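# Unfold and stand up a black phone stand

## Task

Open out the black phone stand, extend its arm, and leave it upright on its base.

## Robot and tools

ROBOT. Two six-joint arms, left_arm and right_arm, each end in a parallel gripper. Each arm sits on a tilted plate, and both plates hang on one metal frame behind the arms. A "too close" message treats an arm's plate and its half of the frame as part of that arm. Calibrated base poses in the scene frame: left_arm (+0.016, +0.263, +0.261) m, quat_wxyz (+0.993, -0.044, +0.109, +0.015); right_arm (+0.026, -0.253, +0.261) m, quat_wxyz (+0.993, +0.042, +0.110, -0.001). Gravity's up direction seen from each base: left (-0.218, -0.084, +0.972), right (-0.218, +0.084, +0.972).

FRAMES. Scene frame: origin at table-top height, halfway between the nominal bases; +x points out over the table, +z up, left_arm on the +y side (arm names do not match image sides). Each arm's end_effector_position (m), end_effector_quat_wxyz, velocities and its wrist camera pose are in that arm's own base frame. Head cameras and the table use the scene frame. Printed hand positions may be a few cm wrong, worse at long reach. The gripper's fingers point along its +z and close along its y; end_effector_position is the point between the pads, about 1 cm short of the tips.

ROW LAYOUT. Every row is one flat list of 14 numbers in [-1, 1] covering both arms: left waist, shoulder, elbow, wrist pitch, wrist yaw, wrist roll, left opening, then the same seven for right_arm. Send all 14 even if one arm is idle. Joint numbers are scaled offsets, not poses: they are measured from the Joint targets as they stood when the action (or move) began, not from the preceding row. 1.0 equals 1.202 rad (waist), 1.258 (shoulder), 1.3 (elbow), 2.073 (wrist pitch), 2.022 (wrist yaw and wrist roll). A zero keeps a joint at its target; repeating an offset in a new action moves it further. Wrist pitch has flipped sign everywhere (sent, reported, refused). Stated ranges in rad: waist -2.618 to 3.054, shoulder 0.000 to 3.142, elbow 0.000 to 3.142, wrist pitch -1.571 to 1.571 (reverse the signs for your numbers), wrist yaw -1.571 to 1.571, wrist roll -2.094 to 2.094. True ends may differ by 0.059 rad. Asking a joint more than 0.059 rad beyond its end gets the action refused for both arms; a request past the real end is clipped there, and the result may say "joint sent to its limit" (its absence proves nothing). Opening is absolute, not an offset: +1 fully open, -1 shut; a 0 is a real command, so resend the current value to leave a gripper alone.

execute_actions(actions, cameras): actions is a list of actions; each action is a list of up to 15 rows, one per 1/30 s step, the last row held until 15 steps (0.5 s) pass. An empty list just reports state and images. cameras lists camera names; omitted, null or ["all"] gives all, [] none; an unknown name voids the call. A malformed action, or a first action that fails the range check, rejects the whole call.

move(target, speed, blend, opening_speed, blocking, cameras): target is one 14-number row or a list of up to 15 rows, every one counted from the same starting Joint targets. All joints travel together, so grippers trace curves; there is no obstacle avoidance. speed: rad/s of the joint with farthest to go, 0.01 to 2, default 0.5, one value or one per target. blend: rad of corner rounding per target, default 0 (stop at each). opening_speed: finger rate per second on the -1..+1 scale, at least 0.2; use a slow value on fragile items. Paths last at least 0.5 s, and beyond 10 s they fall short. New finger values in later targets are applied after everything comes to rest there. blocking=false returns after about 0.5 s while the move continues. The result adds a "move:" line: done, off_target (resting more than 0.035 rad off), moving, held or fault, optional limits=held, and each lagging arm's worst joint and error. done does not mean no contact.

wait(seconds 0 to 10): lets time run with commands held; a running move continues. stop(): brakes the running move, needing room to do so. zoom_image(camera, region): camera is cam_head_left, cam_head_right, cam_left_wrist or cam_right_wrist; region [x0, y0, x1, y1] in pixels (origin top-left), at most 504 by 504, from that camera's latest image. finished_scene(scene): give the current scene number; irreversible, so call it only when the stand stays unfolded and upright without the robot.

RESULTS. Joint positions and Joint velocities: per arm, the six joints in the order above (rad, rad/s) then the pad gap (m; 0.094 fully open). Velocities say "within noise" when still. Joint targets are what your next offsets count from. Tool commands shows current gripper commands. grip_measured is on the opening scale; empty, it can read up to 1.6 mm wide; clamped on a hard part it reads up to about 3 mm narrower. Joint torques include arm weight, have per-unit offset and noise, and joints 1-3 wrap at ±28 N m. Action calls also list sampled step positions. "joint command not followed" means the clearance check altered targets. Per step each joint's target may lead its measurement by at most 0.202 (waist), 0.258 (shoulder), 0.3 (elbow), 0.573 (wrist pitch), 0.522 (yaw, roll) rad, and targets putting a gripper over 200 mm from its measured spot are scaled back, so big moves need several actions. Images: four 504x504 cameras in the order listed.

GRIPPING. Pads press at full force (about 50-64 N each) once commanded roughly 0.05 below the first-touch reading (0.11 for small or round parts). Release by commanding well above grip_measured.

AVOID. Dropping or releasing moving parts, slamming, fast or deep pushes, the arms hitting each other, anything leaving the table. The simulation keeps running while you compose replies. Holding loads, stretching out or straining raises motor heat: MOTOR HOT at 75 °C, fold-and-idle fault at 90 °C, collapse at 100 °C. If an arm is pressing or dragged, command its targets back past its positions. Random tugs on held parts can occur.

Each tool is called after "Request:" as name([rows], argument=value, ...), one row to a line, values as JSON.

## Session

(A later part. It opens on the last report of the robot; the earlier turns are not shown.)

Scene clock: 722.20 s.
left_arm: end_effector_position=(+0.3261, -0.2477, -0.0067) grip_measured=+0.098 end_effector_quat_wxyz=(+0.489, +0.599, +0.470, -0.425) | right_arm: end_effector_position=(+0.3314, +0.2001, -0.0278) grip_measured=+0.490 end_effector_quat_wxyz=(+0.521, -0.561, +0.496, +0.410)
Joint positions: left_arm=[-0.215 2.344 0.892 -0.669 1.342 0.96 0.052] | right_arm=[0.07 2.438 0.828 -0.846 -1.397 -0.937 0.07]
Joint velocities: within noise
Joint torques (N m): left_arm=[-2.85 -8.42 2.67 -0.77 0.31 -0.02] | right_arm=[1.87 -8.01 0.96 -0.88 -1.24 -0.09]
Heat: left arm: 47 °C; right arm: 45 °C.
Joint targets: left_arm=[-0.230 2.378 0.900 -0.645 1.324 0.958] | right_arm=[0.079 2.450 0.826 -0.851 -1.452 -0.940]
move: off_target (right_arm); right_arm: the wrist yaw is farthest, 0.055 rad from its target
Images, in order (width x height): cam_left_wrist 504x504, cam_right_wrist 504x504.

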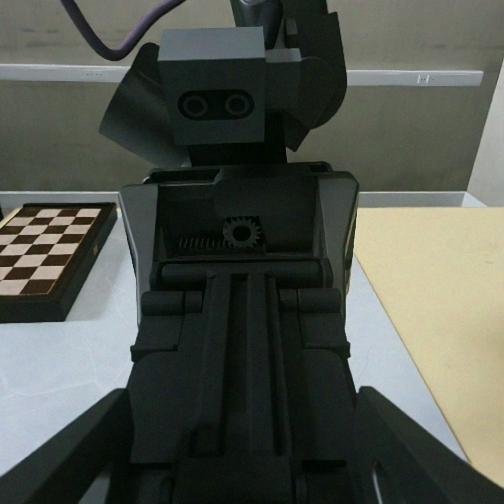

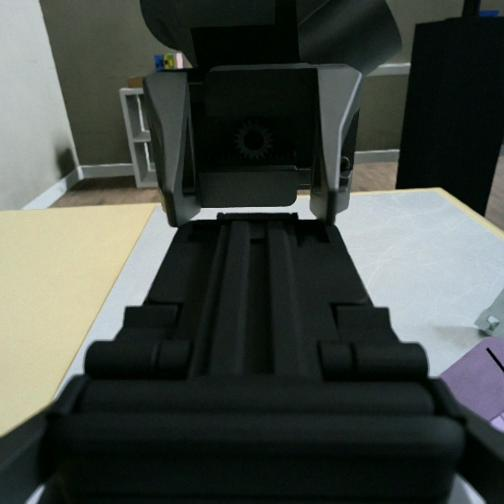

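Request:
move(target=[0,-0.025,0,0,0,0,0.1,0,0,0,0,0,0,0.4], speed=0.1, cameras=[])

Request:
move(target=[0,0,0,0,0,0,-0.5,0,0,0,0,0,0,0.4], opening_speed=0.3, cameras=["cam_left_wrist","cam_right_wrist"])

Request:
zoom_image(camera="cam_right_wrist", region=[130, 100, 400, 370])

Scene clock: 731.87 s.
left_arm: end_effector_position=(+0.3262, -0.2477, -0.0067) grip_measured=+0.098 end_effector_quat_wxyz=(+0.489, +0.599, +0.470, -0.425) | right_arm: end_effector_position=(+0.3314, +0.2001, -0.0278) grip_measured=+0.490 end_effector_quat_wxyz=(+0.521, -0.561, +0.496, +0.410)
Joint positions: left_arm=[-0.215 2.344 0.892 -0.669 1.341 0.96 0.052] | right_arm=[0.07 2.438 0.828 -0.846 -1.396 -0.937 0.07]
Joint velocities: within noise
Joint torques (N m): left_arm=[-2.81 -11.26 2.59 -0.74 0.3 -0.01] | right_arm=[1.87 -8.03 1.13 -0.86 -1.22 -0.09]
Heat: left arm: 47 °C; right arm: 45 °C.
Joint targets: left_arm=[-0.230 2.347 0.900 -0.645 1.324 0.958] | right_arm=[0.079 2.450 0.826 -0.851 -1.452 -0.940]
move: off_target (right_arm); right_arm: the wrist yaw is farthest, 0.056 rad from its target
No camera images: "cameras" was empty.

Scene clock: 734.07 s.
left_arm: end_effector_position=(+0.3283, -0.2489, -0.0069) grip_measured=-0.406 end_effector_quat_wxyz=(+0.489, +0.600, +0.472, -0.422) | right_arm: end_effector_position=(+0.3322, +0.2000, -0.0285) grip_measured=+0.490 end_effector_quat_wxyz=(+0.522, -0.562, +0.496, +0.407)
Joint positions: left_arm=[-0.217 2.344 0.898 -0.668 1.333 0.957 0.028] | right_arm=[0.07 2.438 0.828 -0.846 -1.391 -0.942 0.07]
Joint velocities: within noise
Joint torques (N m): left_arm=[-2.65 -11.3 2.22 -0.79 0.35 0] | right_arm=[1.92 -7.99 0.95 -0.88 -1.28 0.04]
Heat: left arm: 48 °C; right arm: 45 °C.
Joint targets: left_arm=[-0.230 2.347 0.900 -0.645 1.324 0.957] | right_arm=[0.079 2.450 0.826 -0.851 -1.452 -0.940]
move: off_target (right_arm); right_arm: the wrist yaw is farthest, 0.061 rad from its target
Images, in order (width x height): cam_left_wrist 504x504, cam_right_wrist 504x504.

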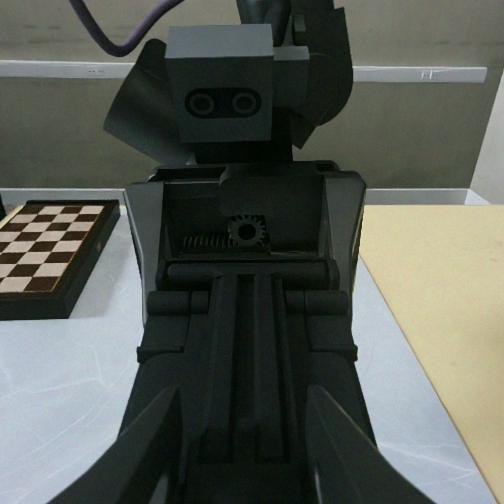

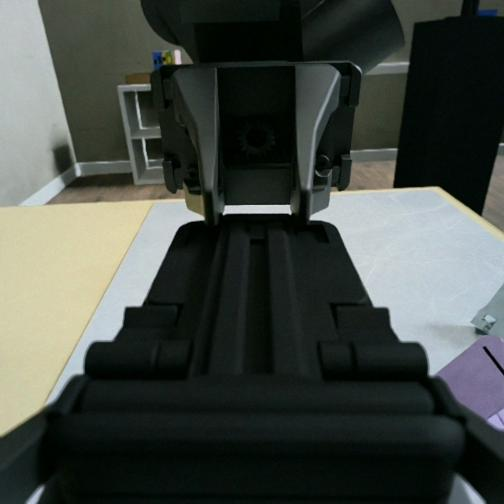

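Scaled by 1.867 from the camera's 504x504 image, which has a finer 720x720 frame.

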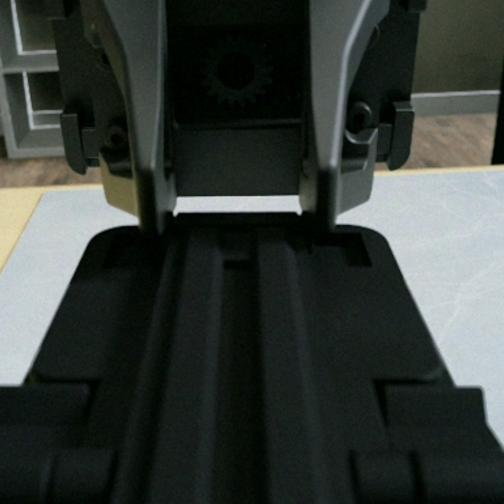

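Request:
move(target=[-0.0321,-0.1741,-0.0108,0.1462,-0.0910,0.0633,-0.7,0,0,0,0,0,0,0.4], speed=0.15, cameras=["cam_left_wrist","cam_right_wrist"])

Request:
zoom_image(camera="cam_right_wrist", region=[130, 100, 400, 370])

Scene clock: 803.43 s.
left_arm: end_effector_position=(+0.3267, -0.2525, +0.0017) grip_measured=-0.406 end_effector_quat_wxyz=(+0.443, +0.629, +0.525, -0.365) | right_arm: end_effector_position=(+0.3293, +0.2006, -0.0241) grip_measured=+0.490 end_effector_quat_wxyz=(+0.524, -0.562, +0.485, +0.417)
Joint positions: left_arm=[-0.259 2.165 0.885 -0.333 1.135 1.086 0.028] | right_arm=[0.07 2.438 0.828 -0.859 -1.42 -0.932 0.07]
Joint velocities: within noise
Joint torques (N m): left_arm=[-2.13 -14.56 2.8 -0.95 0.6 0.01] | right_arm=[1.84 -8.09 1.06 -0.75 -0.99 -0.1]
Heat: left arm: 51 °C; right arm: 45 °C.
Joint targets: left_arm=[-0.268 2.127 0.886 -0.342 1.140 1.086] | right_arm=[0.079 2.450 0.826 -0.851 -1.452 -0.940]
move: off_target (left_arm); left_arm: the shoulder is farthest, 0.037 rad from its target
Images, in order (width x height): cam_left_wrist 504x504, cam_right_wrist 504x504.

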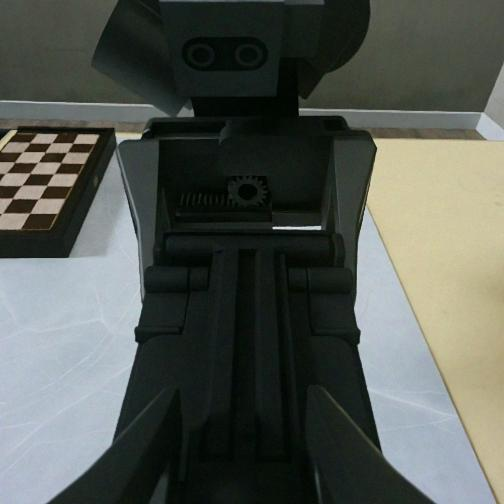

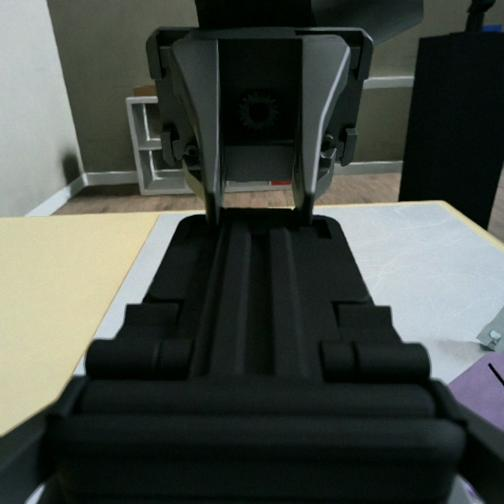

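Scaled by 1.867 from the camera's 504x504 image, which has a finer 720x720 frame.

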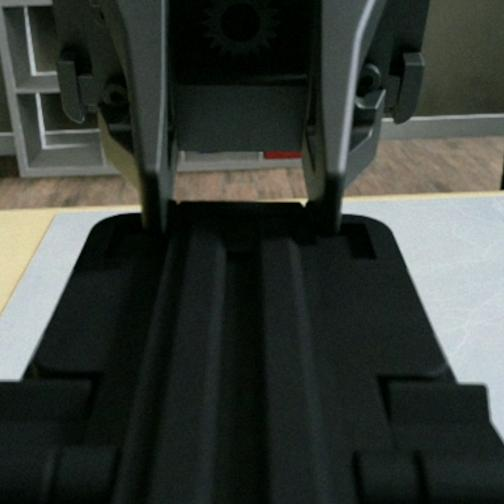

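Request:
move(target=[-0.0532,-0.1288,0.0223,0.1264,-0.0950,0.0257,-0.7,0,0,0,0,0,0,0.4], speed=0.15, cameras=["cam_left_wrist","cam_right_wrist","cam_head_right"])

Request:
zoom_image(camera="cam_right_wrist", region=[130, 100, 400, 370])

Request:
zoom_image(camera="cam_head_right", region=[120, 160, 340, 280])

Scene clock: 812.33 s.
left_arm: end_effector_position=(+0.3193, -0.2554, +0.0095) grip_measured=-0.407 end_effector_quat_wxyz=(+0.385, +0.663, +0.568, -0.299) | right_arm: end_effector_position=(+0.3238, +0.2018, -0.0190) grip_measured=+0.490 end_effector_quat_wxyz=(+0.525, -0.562, +0.471, +0.432)
Joint positions: left_arm=[-0.324 2.01 0.89 -0.084 0.917 1.131 0.028] | right_arm=[0.072 2.438 0.828 -0.862 -1.46 -0.931 0.07]
Joint velocities: within noise
Joint torques (N m): left_arm=[-2.04 -14.67 5.44 -0.79 0.79 0.1] | right_arm=[1.69 -8.02 1.03 -0.69 -0.46 -0.1]
Heat: left arm: 52 °C; right arm: 45 °C.
Joint targets: left_arm=[-0.332 1.965 0.915 -0.080 0.948 1.138] | right_arm=[0.079 2.450 0.826 -0.851 -1.452 -0.939]
move: off_target (left_arm); left_arm: the shoulder is farthest, 0.045 rad from its target
Images, in order (width x height): cam_head_right 504x504, cam_left_wrist 504x504, cam_right_wrist 504x504.

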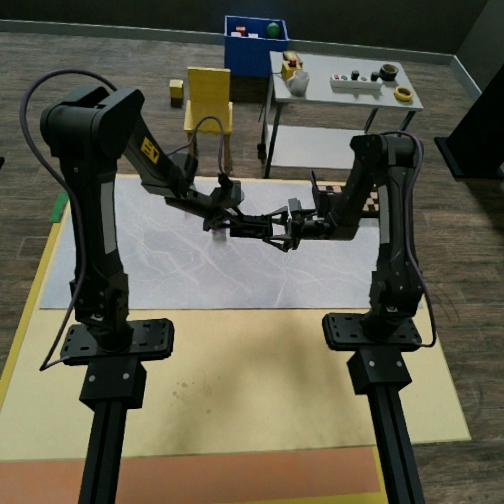

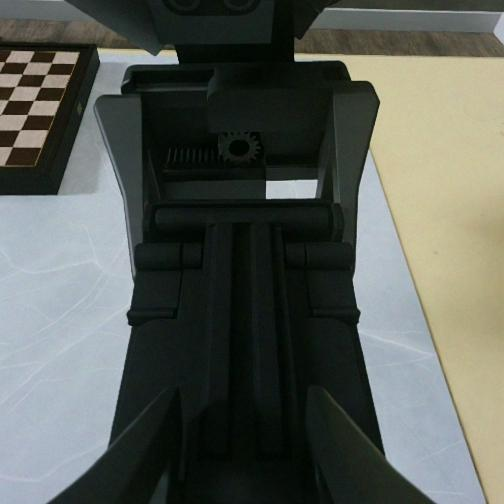

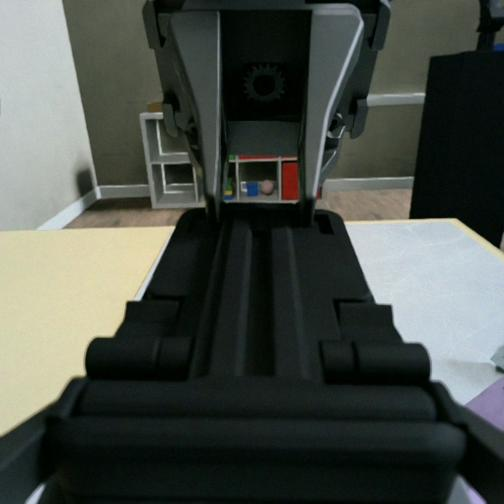

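Scaled by 1.867 from the camera's 504x504 image, which has a finer 720x720 frame.

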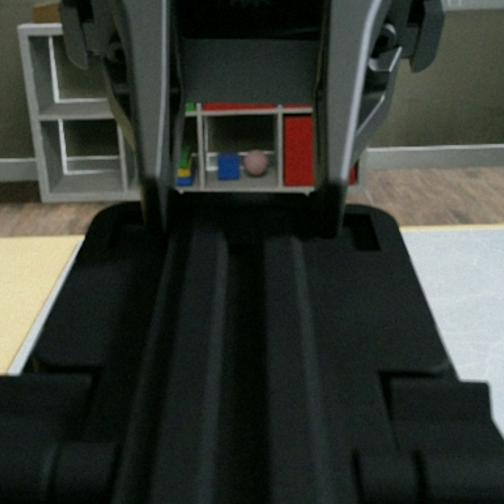

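Scaled by 2.291 from the camera's 504x504 image, which has a finer 720x720 frame.

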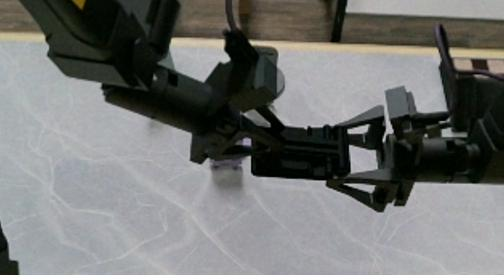

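Request:
move(target=[-0.0715,-0.0795,0.0431,0.1003,-0.0999,-0.0049,-0.7,0,0,0,0,0,0,0.4], speed=0.15, cameras=["cam_left_wrist","cam_right_wrist","cam_head_right"])

Request:
zoom_image(camera="cam_right_wrist", region=[130, 100, 400, 370])

Request:
zoom_image(camera="cam_head_right", region=[180, 190, 300, 270])

Scene clock: 820.83 s.
left_arm: end_effector_position=(+0.3150, -0.2601, +0.0173) grip_measured=-0.407 end_effector_quat_wxyz=(+0.328, +0.690, +0.601, -0.236) | right_arm: end_effector_position=(+0.3212, +0.2025, -0.0165) grip_measured=+0.490 end_effector_quat_wxyz=(+0.526, -0.563, +0.463, +0.438)
Joint positions: left_arm=[-0.405 1.912 0.943 0.119 0.707 1.122 0.028] | right_arm=[0.073 2.438 0.828 -0.865 -1.479 -0.931 0.07]
Joint velocities: within noise
Joint torques (N m): left_arm=[-2.73 -14.94 6.35 -0.74 0.8 0.1] | right_arm=[1.57 -8.13 1.13 -0.66 -0.26 -0.12]
Heat: left arm: 52 °C; right arm: 45 °C.
Joint targets: left_arm=[-0.418 1.865 0.971 0.128 0.746 1.128] | right_arm=[0.079 2.450 0.826 -0.851 -1.452 -0.939]
move: off_target (left_arm); left_arm: the shoulder is farthest, 0.047 rad from its target
Images, in order (width x height): cam_head_right 504x504, cam_left_wrist 504x504, cam_right_wrist 504x504.

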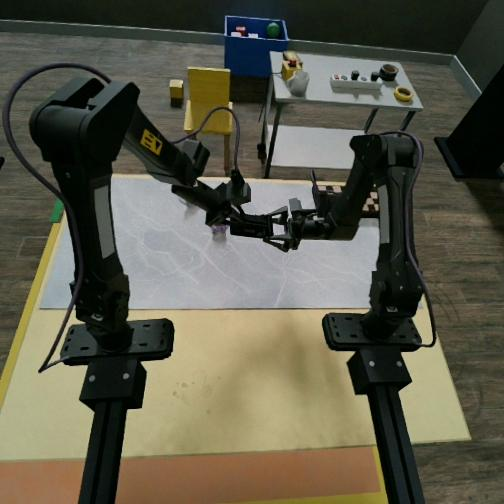

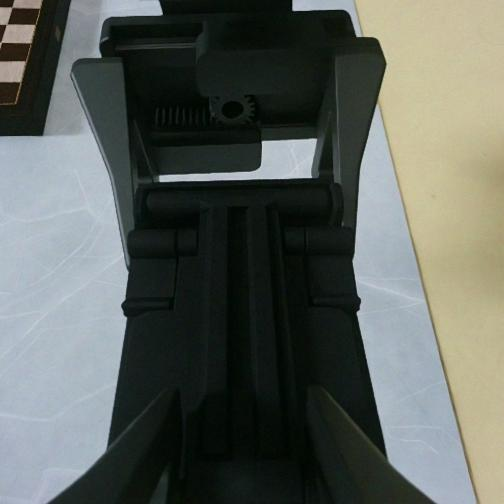

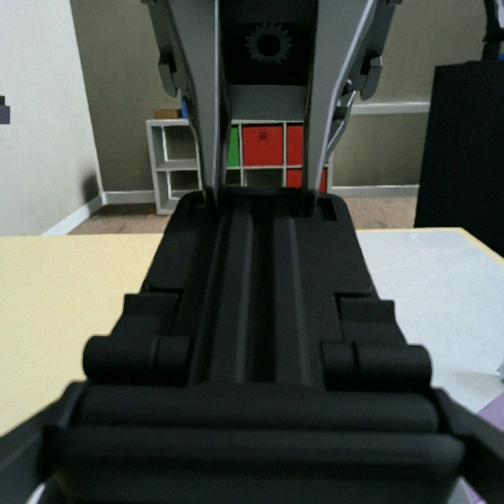

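Scaled by 1.867 from the camera's 504x504 image, which has a finer 720x720 frame.

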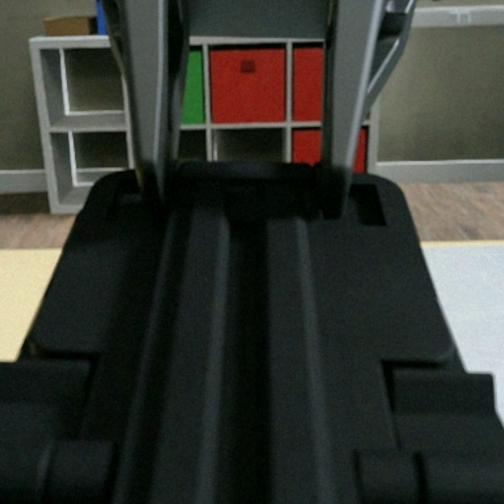

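Scaled by 4.200 from the camera's 504x504 image, which has a finer 720x720 frame.

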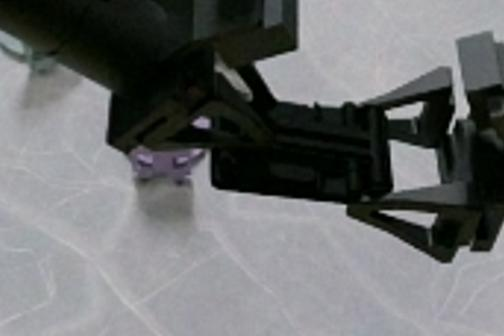

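Request:
zoom_image(camera="cam_left_wrist", region=[80, 200, 400, 504])

Scaled by 1.575 from the camera's 504x504 image, which has a finer 720x720 frame.

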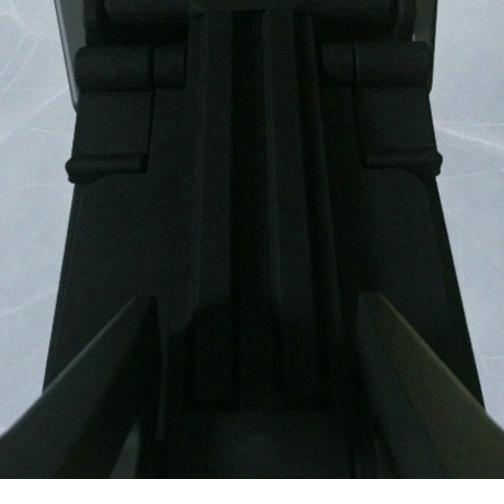

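Request:
move(target=[-0.0899,-0.0612,0.0723,0.0743,-0.1044,-0.042,-0.7,0,0,0,0,0,0,0.4], speed=0.15, cameras=["cam_left_wrist","cam_right_wrist","cam_head_right"])

Request:
zoom_image(camera="cam_right_wrist", region=[70, 100, 450, 480])

Request:
zoom_image(camera="cam_left_wrist", region=[80, 180, 400, 500])

Scene clock: 834.97 s.
left_arm: end_effector_position=(+0.3104, -0.2714, +0.0329) grip_measured=-0.407 end_effector_quat_wxyz=(+0.277, +0.701, +0.633, -0.175) | right_arm: end_effector_position=(+0.3198, +0.2026, -0.0145) grip_measured=+0.489 end_effector_quat_wxyz=(+0.528, -0.564, +0.456, +0.441)
Joint positions: left_arm=[-0.512 1.843 1.028 0.294 0.5 1.04 0.028] | right_arm=[0.073 2.438 0.828 -0.872 -1.493 -0.932 0.07]
Joint velocities: within noise
Joint torques (N m): left_arm=[-3.02 -15.35 7.68 -0.96 0.7 0.05] | right_arm=[1.65 -8.17 0.99 -0.58 -0.08 -0.14]
Heat: left arm: 55 °C; right arm: 45 °C.
Joint targets: left_arm=[-0.526 1.789 1.065 0.282 0.535 1.043] | right_arm=[0.079 2.450 0.826 -0.851 -1.452 -0.939]
move: off_target (left_arm, right_arm); left_arm: the shoulder is farthest, 0.055 rad from its target; right_arm: the wrist yaw is farthest, 0.041 rad from its target
Images, in order (width x height): cam_head_right 504x504, cam_left_wrist 504x504, cam_right_wrist 504x504.

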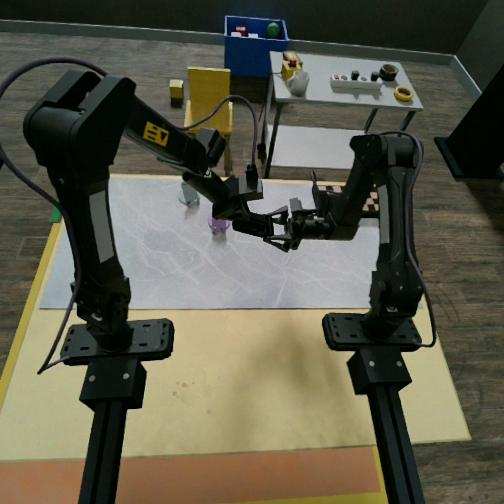

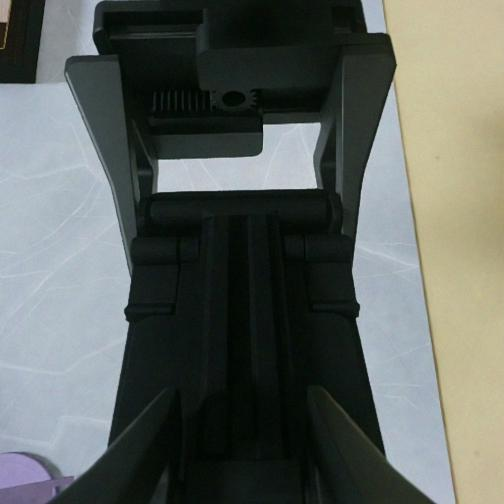

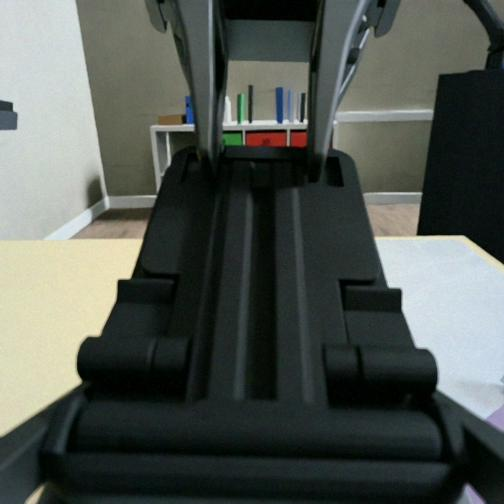

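Scaled by 1.326 from the camera's 504x504 image, which has a finer 720x720 frame.

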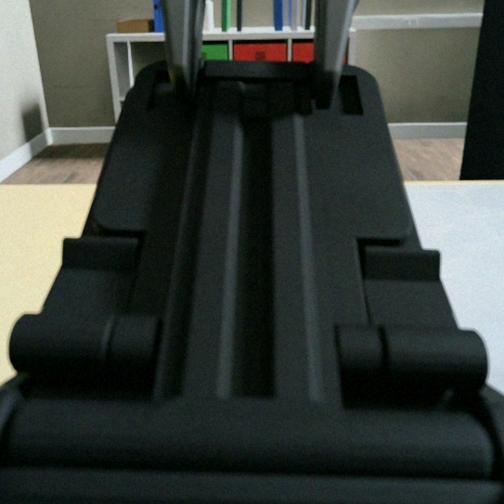

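Scaled by 1.575 from the camera's 504x504 image, which has a finer 720x720 frame.

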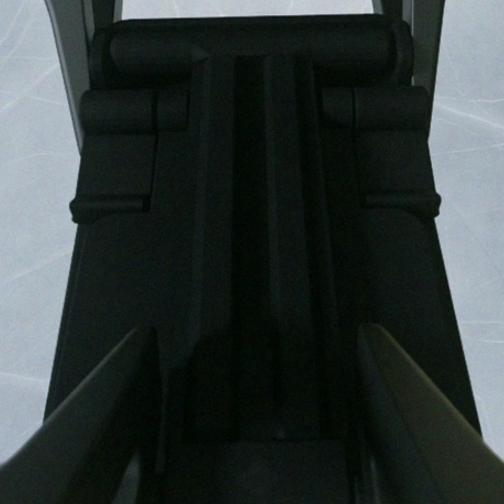

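Request:
move(target=[0,0,0,0,0,0,0.1,0,0,0,0,0,0,0.4], opening_speed=1, cameras=["cam_left_wrist","cam_right_wrist"])

Scene clock: 853.60 s.
left_arm: end_effector_position=(+0.3196, -0.2793, +0.0558) grip_measured=+0.098 end_effector_quat_wxyz=(+0.309, +0.701, +0.619, -0.171) | right_arm: end_effector_position=(+0.3272, +0.2020, -0.0214) grip_measured=+0.489 end_effector_quat_wxyz=(+0.527, -0.565, +0.476, +0.421)
Joint positions: left_arm=[-0.513 1.809 1.051 0.282 0.514 1.04 0.052] | right_arm=[0.073 2.438 0.828 -0.87 -1.436 -0.932 0.07]
Joint velocities: within noise
Joint torques (N m): left_arm=[-2.77 -12.48 6.26 -0.9 0.47 0.04] | right_arm=[1.61 -7.94 1.14 -0.65 -0.77 -0.11]
Heat: left arm: 54 °C; right arm: 45 °C.
Joint targets: left_arm=[-0.526 1.789 1.065 0.282 0.535 1.043] | right_arm=[0.079 2.450 0.826 -0.851 -1.452 -0.940]
move: done
Images, in order (width x height): cam_left_wrist 504x504, cam_right_wrist 504x504.

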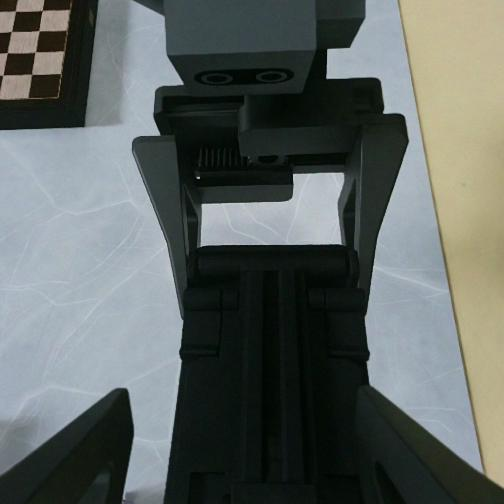

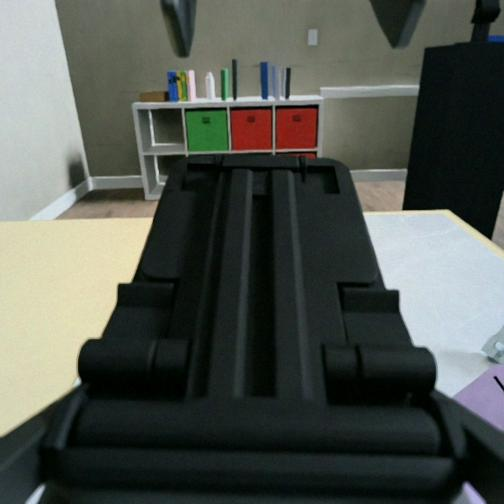

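Request:
move([
  [0.1468,-0.1273,0.0228,0.1758,0.0172,0.0928,0.1,0,0,0,0,0,0,0.4],
  [0.4043,0.3744,-0.06,-0.1018,0.4436,0.2626,0.1,0,0,0,0,0,0,0.4],
], speed=0.6, blend=0.05, cameras=["cam_left_wrist","cam_right_wrist"])

Request:
zoom_image(camera="cam_left_wrist", region=[130, 150, 410, 430])

Scene clock: 871.47 s.
left_arm: end_effector_position=(+0.3341, -0.1899, +0.0160) grip_measured=+0.098 end_effector_quat_wxyz=(+0.511, +0.601, +0.466, -0.400) | right_arm: end_effector_position=(+0.3273, +0.2020, -0.0215) grip_measured=+0.489 end_effector_quat_wxyz=(+0.527, -0.565, +0.476, +0.420)
Joint positions: left_arm=[-0.045 2.241 0.992 0.077 1.408 1.569 0.052] | right_arm=[0.073 2.438 0.828 -0.87 -1.435 -0.932 0.07]
Joint velocities: within noise
Joint torques (N m): left_arm=[-0.7 -10.02 1.89 -0.36 0.84 0.11] | right_arm=[1.54 -8.09 1.11 -0.63 -0.74 -0.11]
Heat: left arm: 51 °C; right arm: 45 °C.
Joint targets: left_arm=[-0.040 2.259 0.987 0.071 1.432 1.574] | right_arm=[0.079 2.450 0.826 -0.851 -1.452 -0.939]
move: done
Images, in order (width x height): cam_left_wrist 504x504, cam_right_wrist 504x504.

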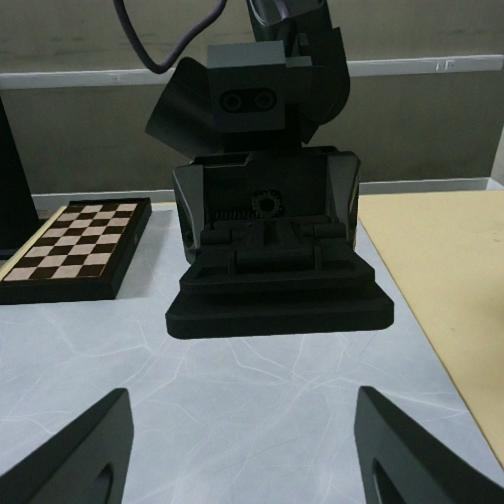

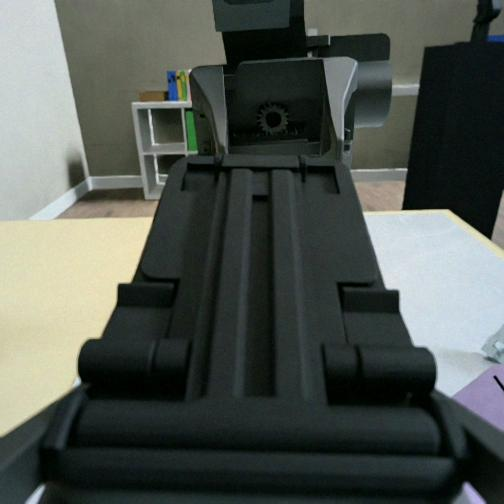

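Scaled by 1.800 from the camera's 504x504 image, which has a finer 720x720 frame.

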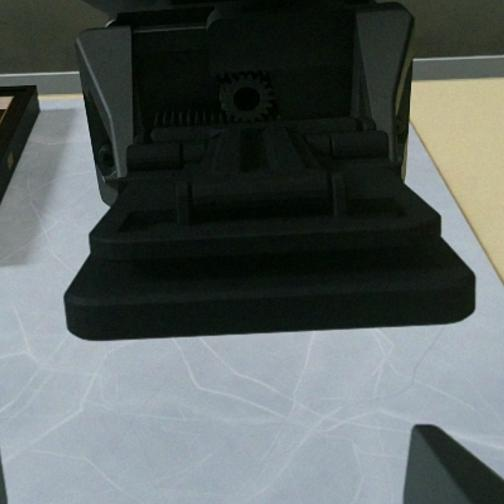

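Request:
move(target=[0,0,0,0,0,0,0.1,-0.0391,0.3164,0.2531,0.0584,-0.0138,-0.0989,0.3], speed=0.3, cameras=["cam_left_wrist","cam_right_wrist","cam_head_left","cam_head_right"])

Scene clock: 963.10 s.
left_arm: end_effector_position=(+0.3342, -0.1900, +0.0161) grip_measured=+0.098 end_effector_quat_wxyz=(+0.512, +0.601, +0.466, -0.400) | right_arm: end_effector_position=(+0.3547, +0.1913, -0.1224) grip_measured=+0.489 end_effector_quat_wxyz=(+0.530, -0.569, +0.477, +0.408)
Joint positions: left_arm=[-0.045 2.241 0.992 0.076 1.409 1.569 0.052] | right_arm=[0.038 2.821 1.147 -0.755 -1.44 -1.132 0.07]
Joint velocities: within noise
Joint torques (N m): left_arm=[-0.58 -9.61 2.04 -0.3 0.81 0.08] | right_arm=[0.69 -7.5 1.25 -0.39 -1.08 -0.13]
Heat: left arm: 46 °C; right arm: 45 °C.
Joint targets: left_arm=[-0.040 2.259 0.987 0.071 1.432 1.574] | right_arm=[0.032 2.849 1.155 -0.730 -1.480 -1.139]
move: off_target (right_arm); right_arm: the wrist yaw is farthest, 0.040 rad from its target

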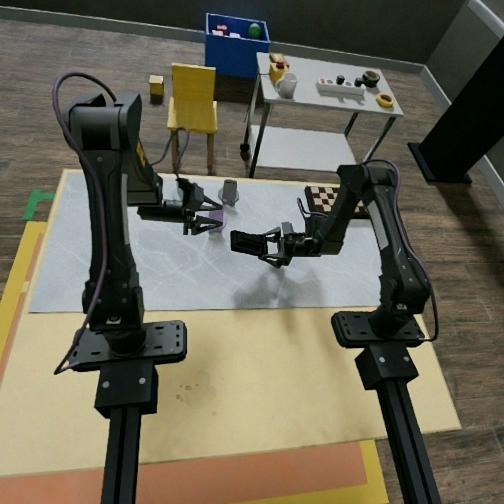

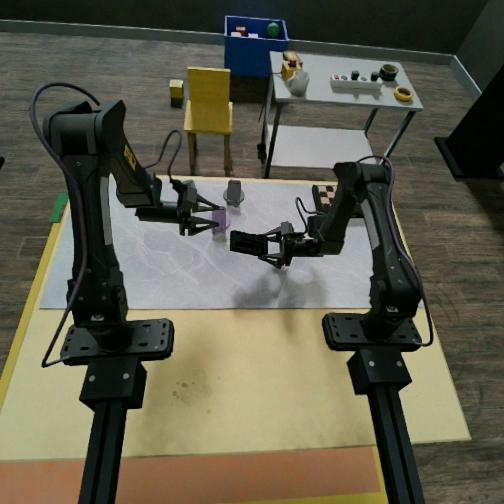

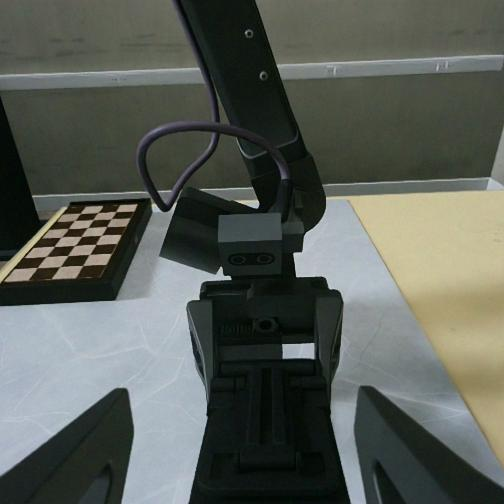

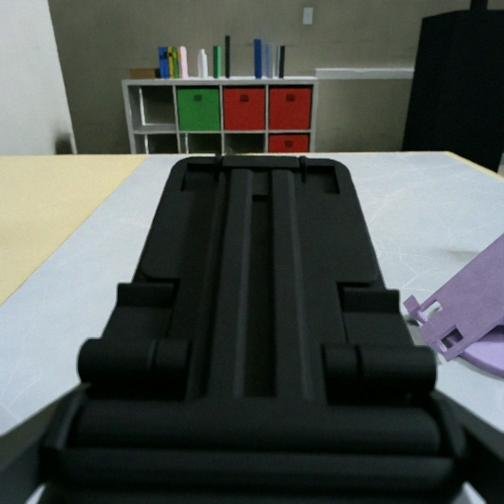

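Request:
move(target=[-0.0416,0.0946,0.06,-0.0178,-0.2023,-0.7868,-0.5,0,0,0,0,0,0,0.3], speed=0.7, cameras=["cam_left_wrist","cam_right_wrist"])

Request:
zoom_image(camera="cam_left_wrist", region=[80, 150, 430, 500])

Scene clock: 995.30 s.
left_arm: end_effector_position=(+0.3530, -0.1788, -0.0735) grip_measured=-0.498 end_effector_quat_wxyz=(+0.075, +0.081, +0.865, -0.489) | right_arm: end_effector_position=(+0.3546, +0.1913, -0.1224) grip_measured=+0.489 end_effector_quat_wxyz=(+0.531, -0.569, +0.477, +0.408)
Joint positions: left_arm=[-0.078 2.353 1.054 0.047 1.019 -0.017 0.024] | right_arm=[0.038 2.821 1.147 -0.754 -1.44 -1.133 0.07]
Joint velocities: within noise
Joint torques (N m): left_arm=[-2.4 -9.68 3.04 -0.38 0.54 0.02] | right_arm=[0.65 -7.5 1.26 -0.4 -1.05 -0.09]
Heat: left arm: 45 °C; right arm: 43 °C.
Joint targets: left_arm=[-0.090 2.378 1.065 0.034 1.023 -0.017] | right_arm=[0.032 2.849 1.155 -0.730 -1.479 -1.139]
move: off_target (right_arm); right_arm: the wrist yaw is farthest, 0.040 rad from its target
Images, in order (width x height): cam_left_wrist 504x504, cam_right_wrist 504x504.

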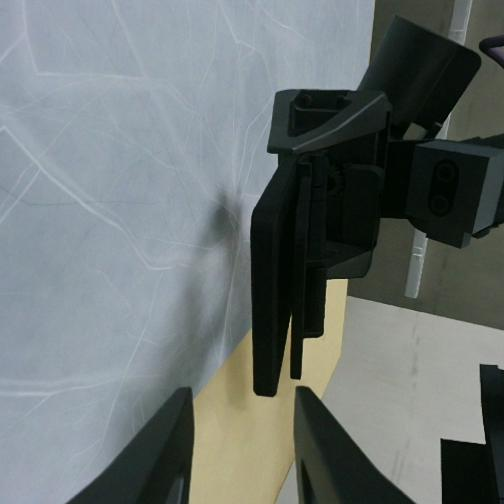

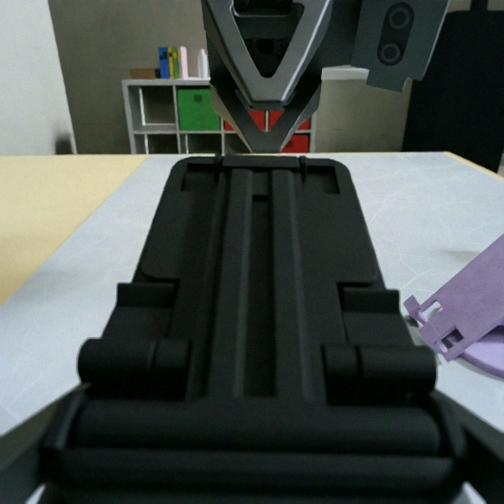

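Scaled by 1.440 from the camera's 504x504 image, which has a finer 720x720 frame.

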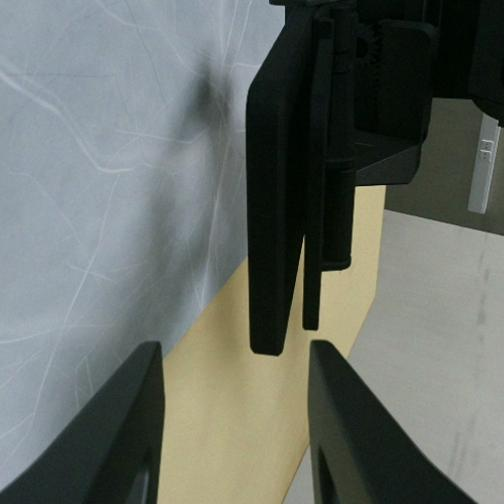

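Request:
zoom_image(camera="cam_left_wrist", region=[220, 140, 360, 420])

Scaled by 1.800 from the camera's 504x504 image, which has a finer 720x720 frame.

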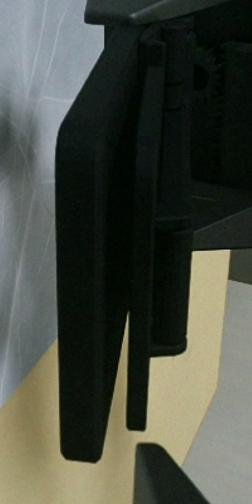

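Request:
move(target=[-0.0258,0.0771,0.02,-0.0646,0.0514,-0.043,-0.734,0,0,0,0,0,0,0.3], speed=0.2, cameras=["cam_left_wrist","cam_right_wrist"])

Request:
zoom_image(camera="cam_left_wrist", region=[150, 150, 400, 470])

Scene clock: 1049.93 s.
left_arm: end_effector_position=(+0.3539, -0.1983, -0.0855) grip_measured=-0.732 end_effector_quat_wxyz=(+0.066, +0.078, +0.842, -0.529) | right_arm: end_effector_position=(+0.3546, +0.1913, -0.1224) grip_measured=+0.489 end_effector_quat_wxyz=(+0.531, -0.569, +0.477, +0.408)
Joint positions: left_arm=[-0.11 2.451 1.08 -0.087 1.105 -0.104 0.013] | right_arm=[0.038 2.821 1.147 -0.754 -1.44 -1.133 0.07]
Joint velocities: within noise
Joint torques (N m): left_arm=[-2.48 -9.76 2.67 -0.53 0.68 0.02] | right_arm=[0.64 -7.36 1.31 -0.44 -1.09 -0.11]
Heat: left arm: 44 °C; right arm: 43 °C.
Joint targets: left_arm=[-0.121 2.476 1.091 -0.100 1.127 -0.104] | right_arm=[0.032 2.849 1.155 -0.730 -1.479 -1.139]
move: off_target (right_arm); right_arm: the wrist yaw is farthest, 0.039 rad from its target
Images, in order (width x height): cam_left_wrist 504x504, cam_right_wrist 504x504.

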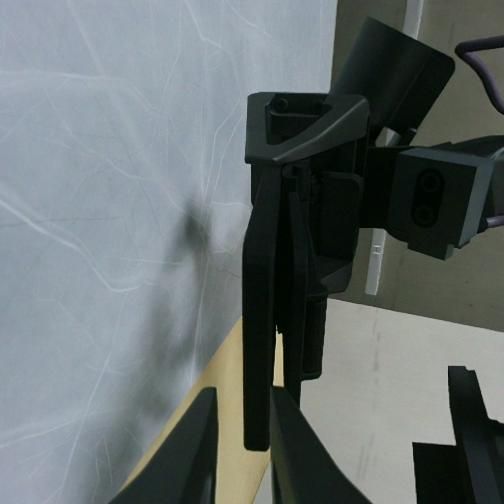

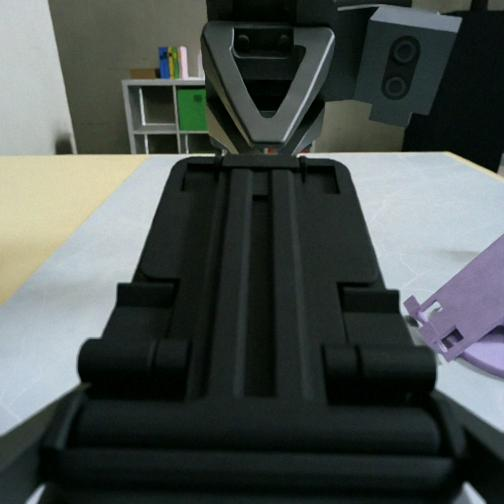

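Scaled by 1.575 from the camera's 504x504 image, which has a finer 720x720 frame.

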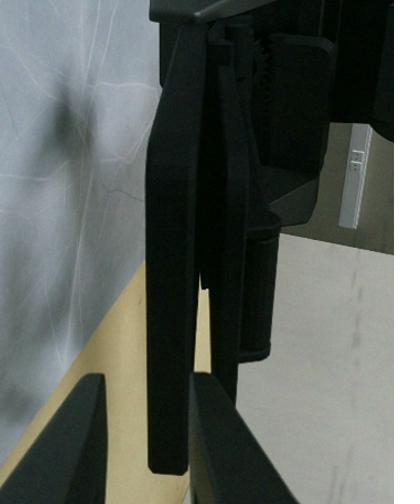

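Request:
move(target=[-0.0191,0.0016,-0.0392,-0.0367,-0.0193,-0.0242,-0.734,0,0,0,0,0,0,0.3], speed=0.1, cameras=["cam_left_wrist"])

Request:
zoom_image(camera="cam_left_wrist", region=[180, 220, 380, 480])

Scene clock: 1081.40 s.
left_arm: end_effector_position=(+0.3491, -0.2045, -0.0901) grip_measured=-0.732 end_effector_quat_wxyz=(+0.067, +0.076, +0.846, -0.524) | right_arm: end_effector_position=(+0.3546, +0.1913, -0.1224) grip_measured=+0.489 end_effector_quat_wxyz=(+0.531, -0.569, +0.477, +0.408)
Joint positions: left_arm=[-0.133 2.451 1.047 -0.163 1.084 -0.153 0.013] | right_arm=[0.038 2.821 1.147 -0.754 -1.44 -1.133 0.07]
Joint velocities: within noise
Joint torques (N m): left_arm=[-2.35 -9.32 1.25 -0.62 0.54 0.05] | right_arm=[0.55 -7.39 1.22 -0.4 -1.08 -0.11]
Heat: left arm: 47 °C; right arm: 42 °C.
Joint targets: left_arm=[-0.144 2.478 1.040 -0.176 1.088 -0.153] | right_arm=[0.032 2.849 1.155 -0.730 -1.479 -1.139]
move: off_target (right_arm); right_arm: the wrist yaw is farthest, 0.039 rad from its target
Images, in order (width x height): cam_left_wrist 504x504.

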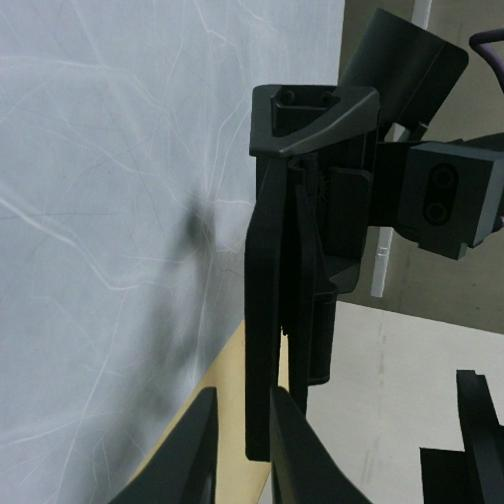

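Scaled by 1.938 from the camera's 504x504 image, which has a finer 720x720 frame.

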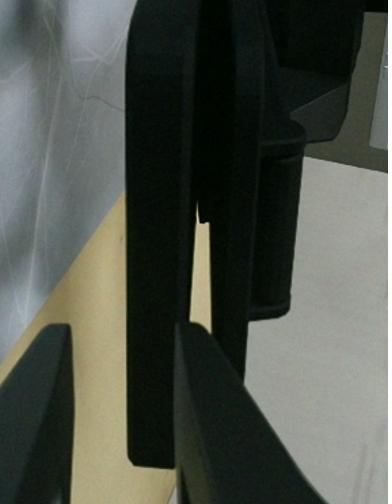

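Request:
move(target=[-0.002,-0.036,-0.002,-0.001,0,0,-0.734,0,0,0,0,0,0,0.3], speed=0.1, cameras=["cam_left_wrist"])

Request:
zoom_image(camera="cam_left_wrist", region=[180, 220, 380, 480])

Scene clock: 1103.73 s.
left_arm: end_effector_position=(+0.3494, -0.2044, -0.0901) grip_measured=-0.732 end_effector_quat_wxyz=(+0.068, +0.076, +0.846, -0.523) | right_arm: end_effector_position=(+0.3546, +0.1913, -0.1224) grip_measured=+0.489 end_effector_quat_wxyz=(+0.531, -0.569, +0.477, +0.408)
Joint positions: left_arm=[-0.133 2.451 1.047 -0.166 1.083 -0.154 0.013] | right_arm=[0.038 2.821 1.147 -0.754 -1.44 -1.133 0.07]
Joint velocities: within noise
Joint torques (N m): left_arm=[-2.65 -13.44 0.85 -0.57 0.58 0.04] | right_arm=[0.62 -7.49 1.35 -0.4 -1.05 -0.1]
Heat: left arm: 48 °C; right arm: 42 °C.
Joint targets: left_arm=[-0.147 2.432 1.037 -0.178 1.088 -0.153] | right_arm=[0.032 2.849 1.155 -0.730 -1.479 -1.139]
move: off_target (right_arm); right_arm: the wrist yaw is farthest, 0.039 rad from its target
Images, in order (width x height): cam_left_wrist 504x504.

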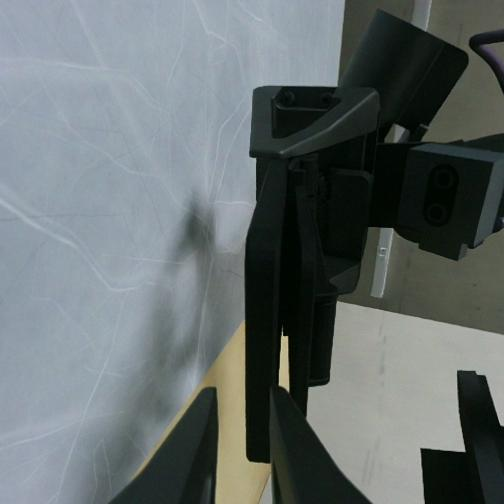

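Scaled by 1.938 from the camera's 504x504 image, which has a finer 720x720 frame.

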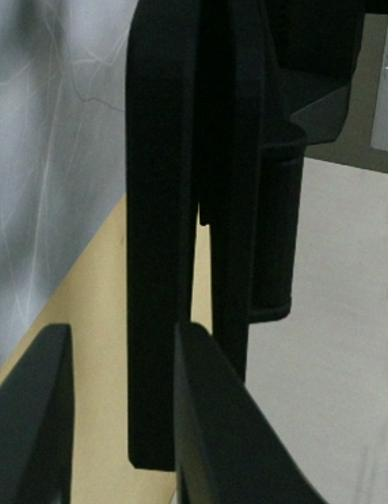

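Request:
move(target=[0,0,0,0,0,0,-0.66,0,0,0,0,0,0,0.3], opening_speed=0.3, cameras=["cam_left_wrist"])

Request:
zoom_image(camera="cam_left_wrist", region=[210, 320, 350, 460])

Scene clock: 1109.07 s.
left_arm: end_effector_position=(+0.3496, -0.2045, -0.0901) grip_measured=-0.662 end_effector_quat_wxyz=(+0.068, +0.077, +0.846, -0.523) | right_arm: end_effector_position=(+0.3546, +0.1913, -0.1224) grip_measured=+0.489 end_effector_quat_wxyz=(+0.530, -0.569, +0.477, +0.408)
Joint positions: left_arm=[-0.133 2.451 1.047 -0.167 1.083 -0.154 0.016] | right_arm=[0.038 2.821 1.147 -0.754 -1.44 -1.133 0.07]
Joint velocities: within noise
Joint torques (N m): left_arm=[-2.7 -13.52 0.88 -0.58 0.59 0.05] | right_arm=[0.75 -7.5 1.37 -0.43 -1.11 -0.13]
Heat: left arm: 49 °C; right arm: 42 °C.
Joint targets: left_arm=[-0.147 2.432 1.037 -0.178 1.088 -0.153] | right_arm=[0.032 2.849 1.155 -0.730 -1.479 -1.139]
move: off_target (right_arm); right_arm: the wrist yaw is farthest, 0.039 rad from its target
Images, in order (width x height): cam_left_wrist 504x504.

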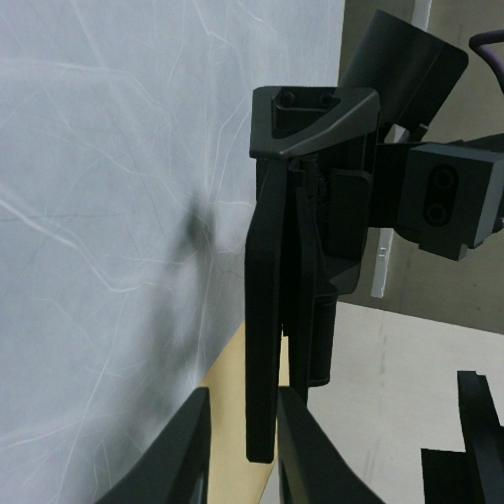

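Scaled by 3.600 from the camera's 504x504 image, which has a finer 720x720 frame.

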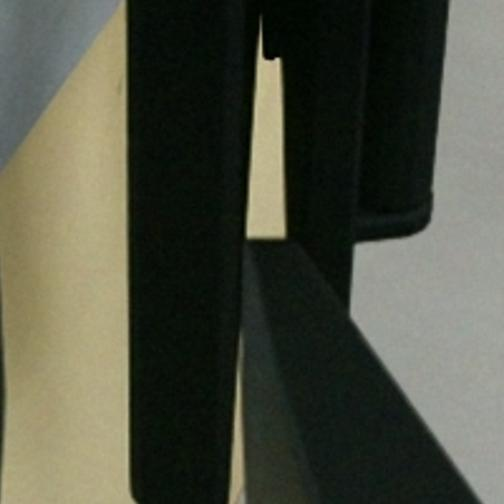

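Request:
move(target=[-0.0141,0.0429,0,-0.0207,-0.004,-0.0138,-0.66,0,0,0,0,0,0,0.3], speed=0.1, cameras=["cam_left_wrist"])

Request:
zoom_image(camera="cam_left_wrist", region=[210, 320, 380, 490])

Scene clock: 1124.70 s.
left_arm: end_effector_position=(+0.3501, -0.2112, -0.0925) grip_measured=-0.662 end_effector_quat_wxyz=(+0.071, +0.081, +0.846, -0.523) | right_arm: end_effector_position=(+0.3546, +0.1913, -0.1224) grip_measured=+0.489 end_effector_quat_wxyz=(+0.530, -0.569, +0.477, +0.408)
Joint positions: left_arm=[-0.152 2.461 1.047 -0.209 1.076 -0.181 0.016] | right_arm=[0.038 2.821 1.147 -0.754 -1.44 -1.133 0.07]
Joint velocities: within noise
Joint torques (N m): left_arm=[-2.67 -9.74 1.01 -0.6 0.57 -0.05] | right_arm=[0.66 -7.49 1.43 -0.45 -1.04 -0.12]
Heat: left arm: 52 °C; right arm: 42 °C.
Joint targets: left_arm=[-0.164 2.486 1.037 -0.221 1.080 -0.181] | right_arm=[0.032 2.849 1.155 -0.730 -1.479 -1.139]
move: off_target (right_arm); right_arm: the wrist yaw is farthest, 0.039 rad from its target
Images, in order (width x height): cam_left_wrist 504x504.

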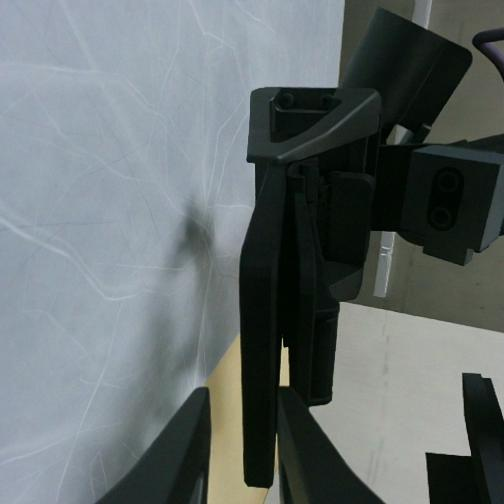

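Scaled by 2.965 from the camera's 504x504 image, which has a finer 720x720 frame.

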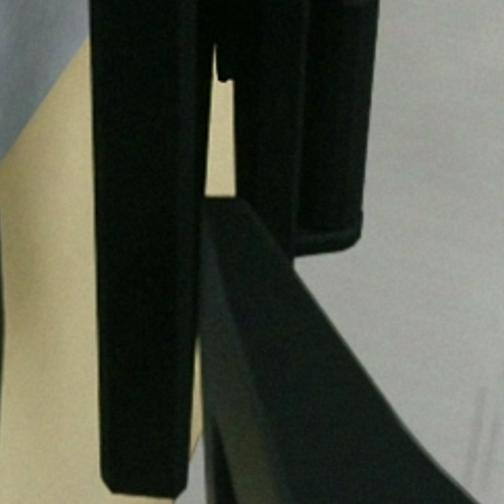

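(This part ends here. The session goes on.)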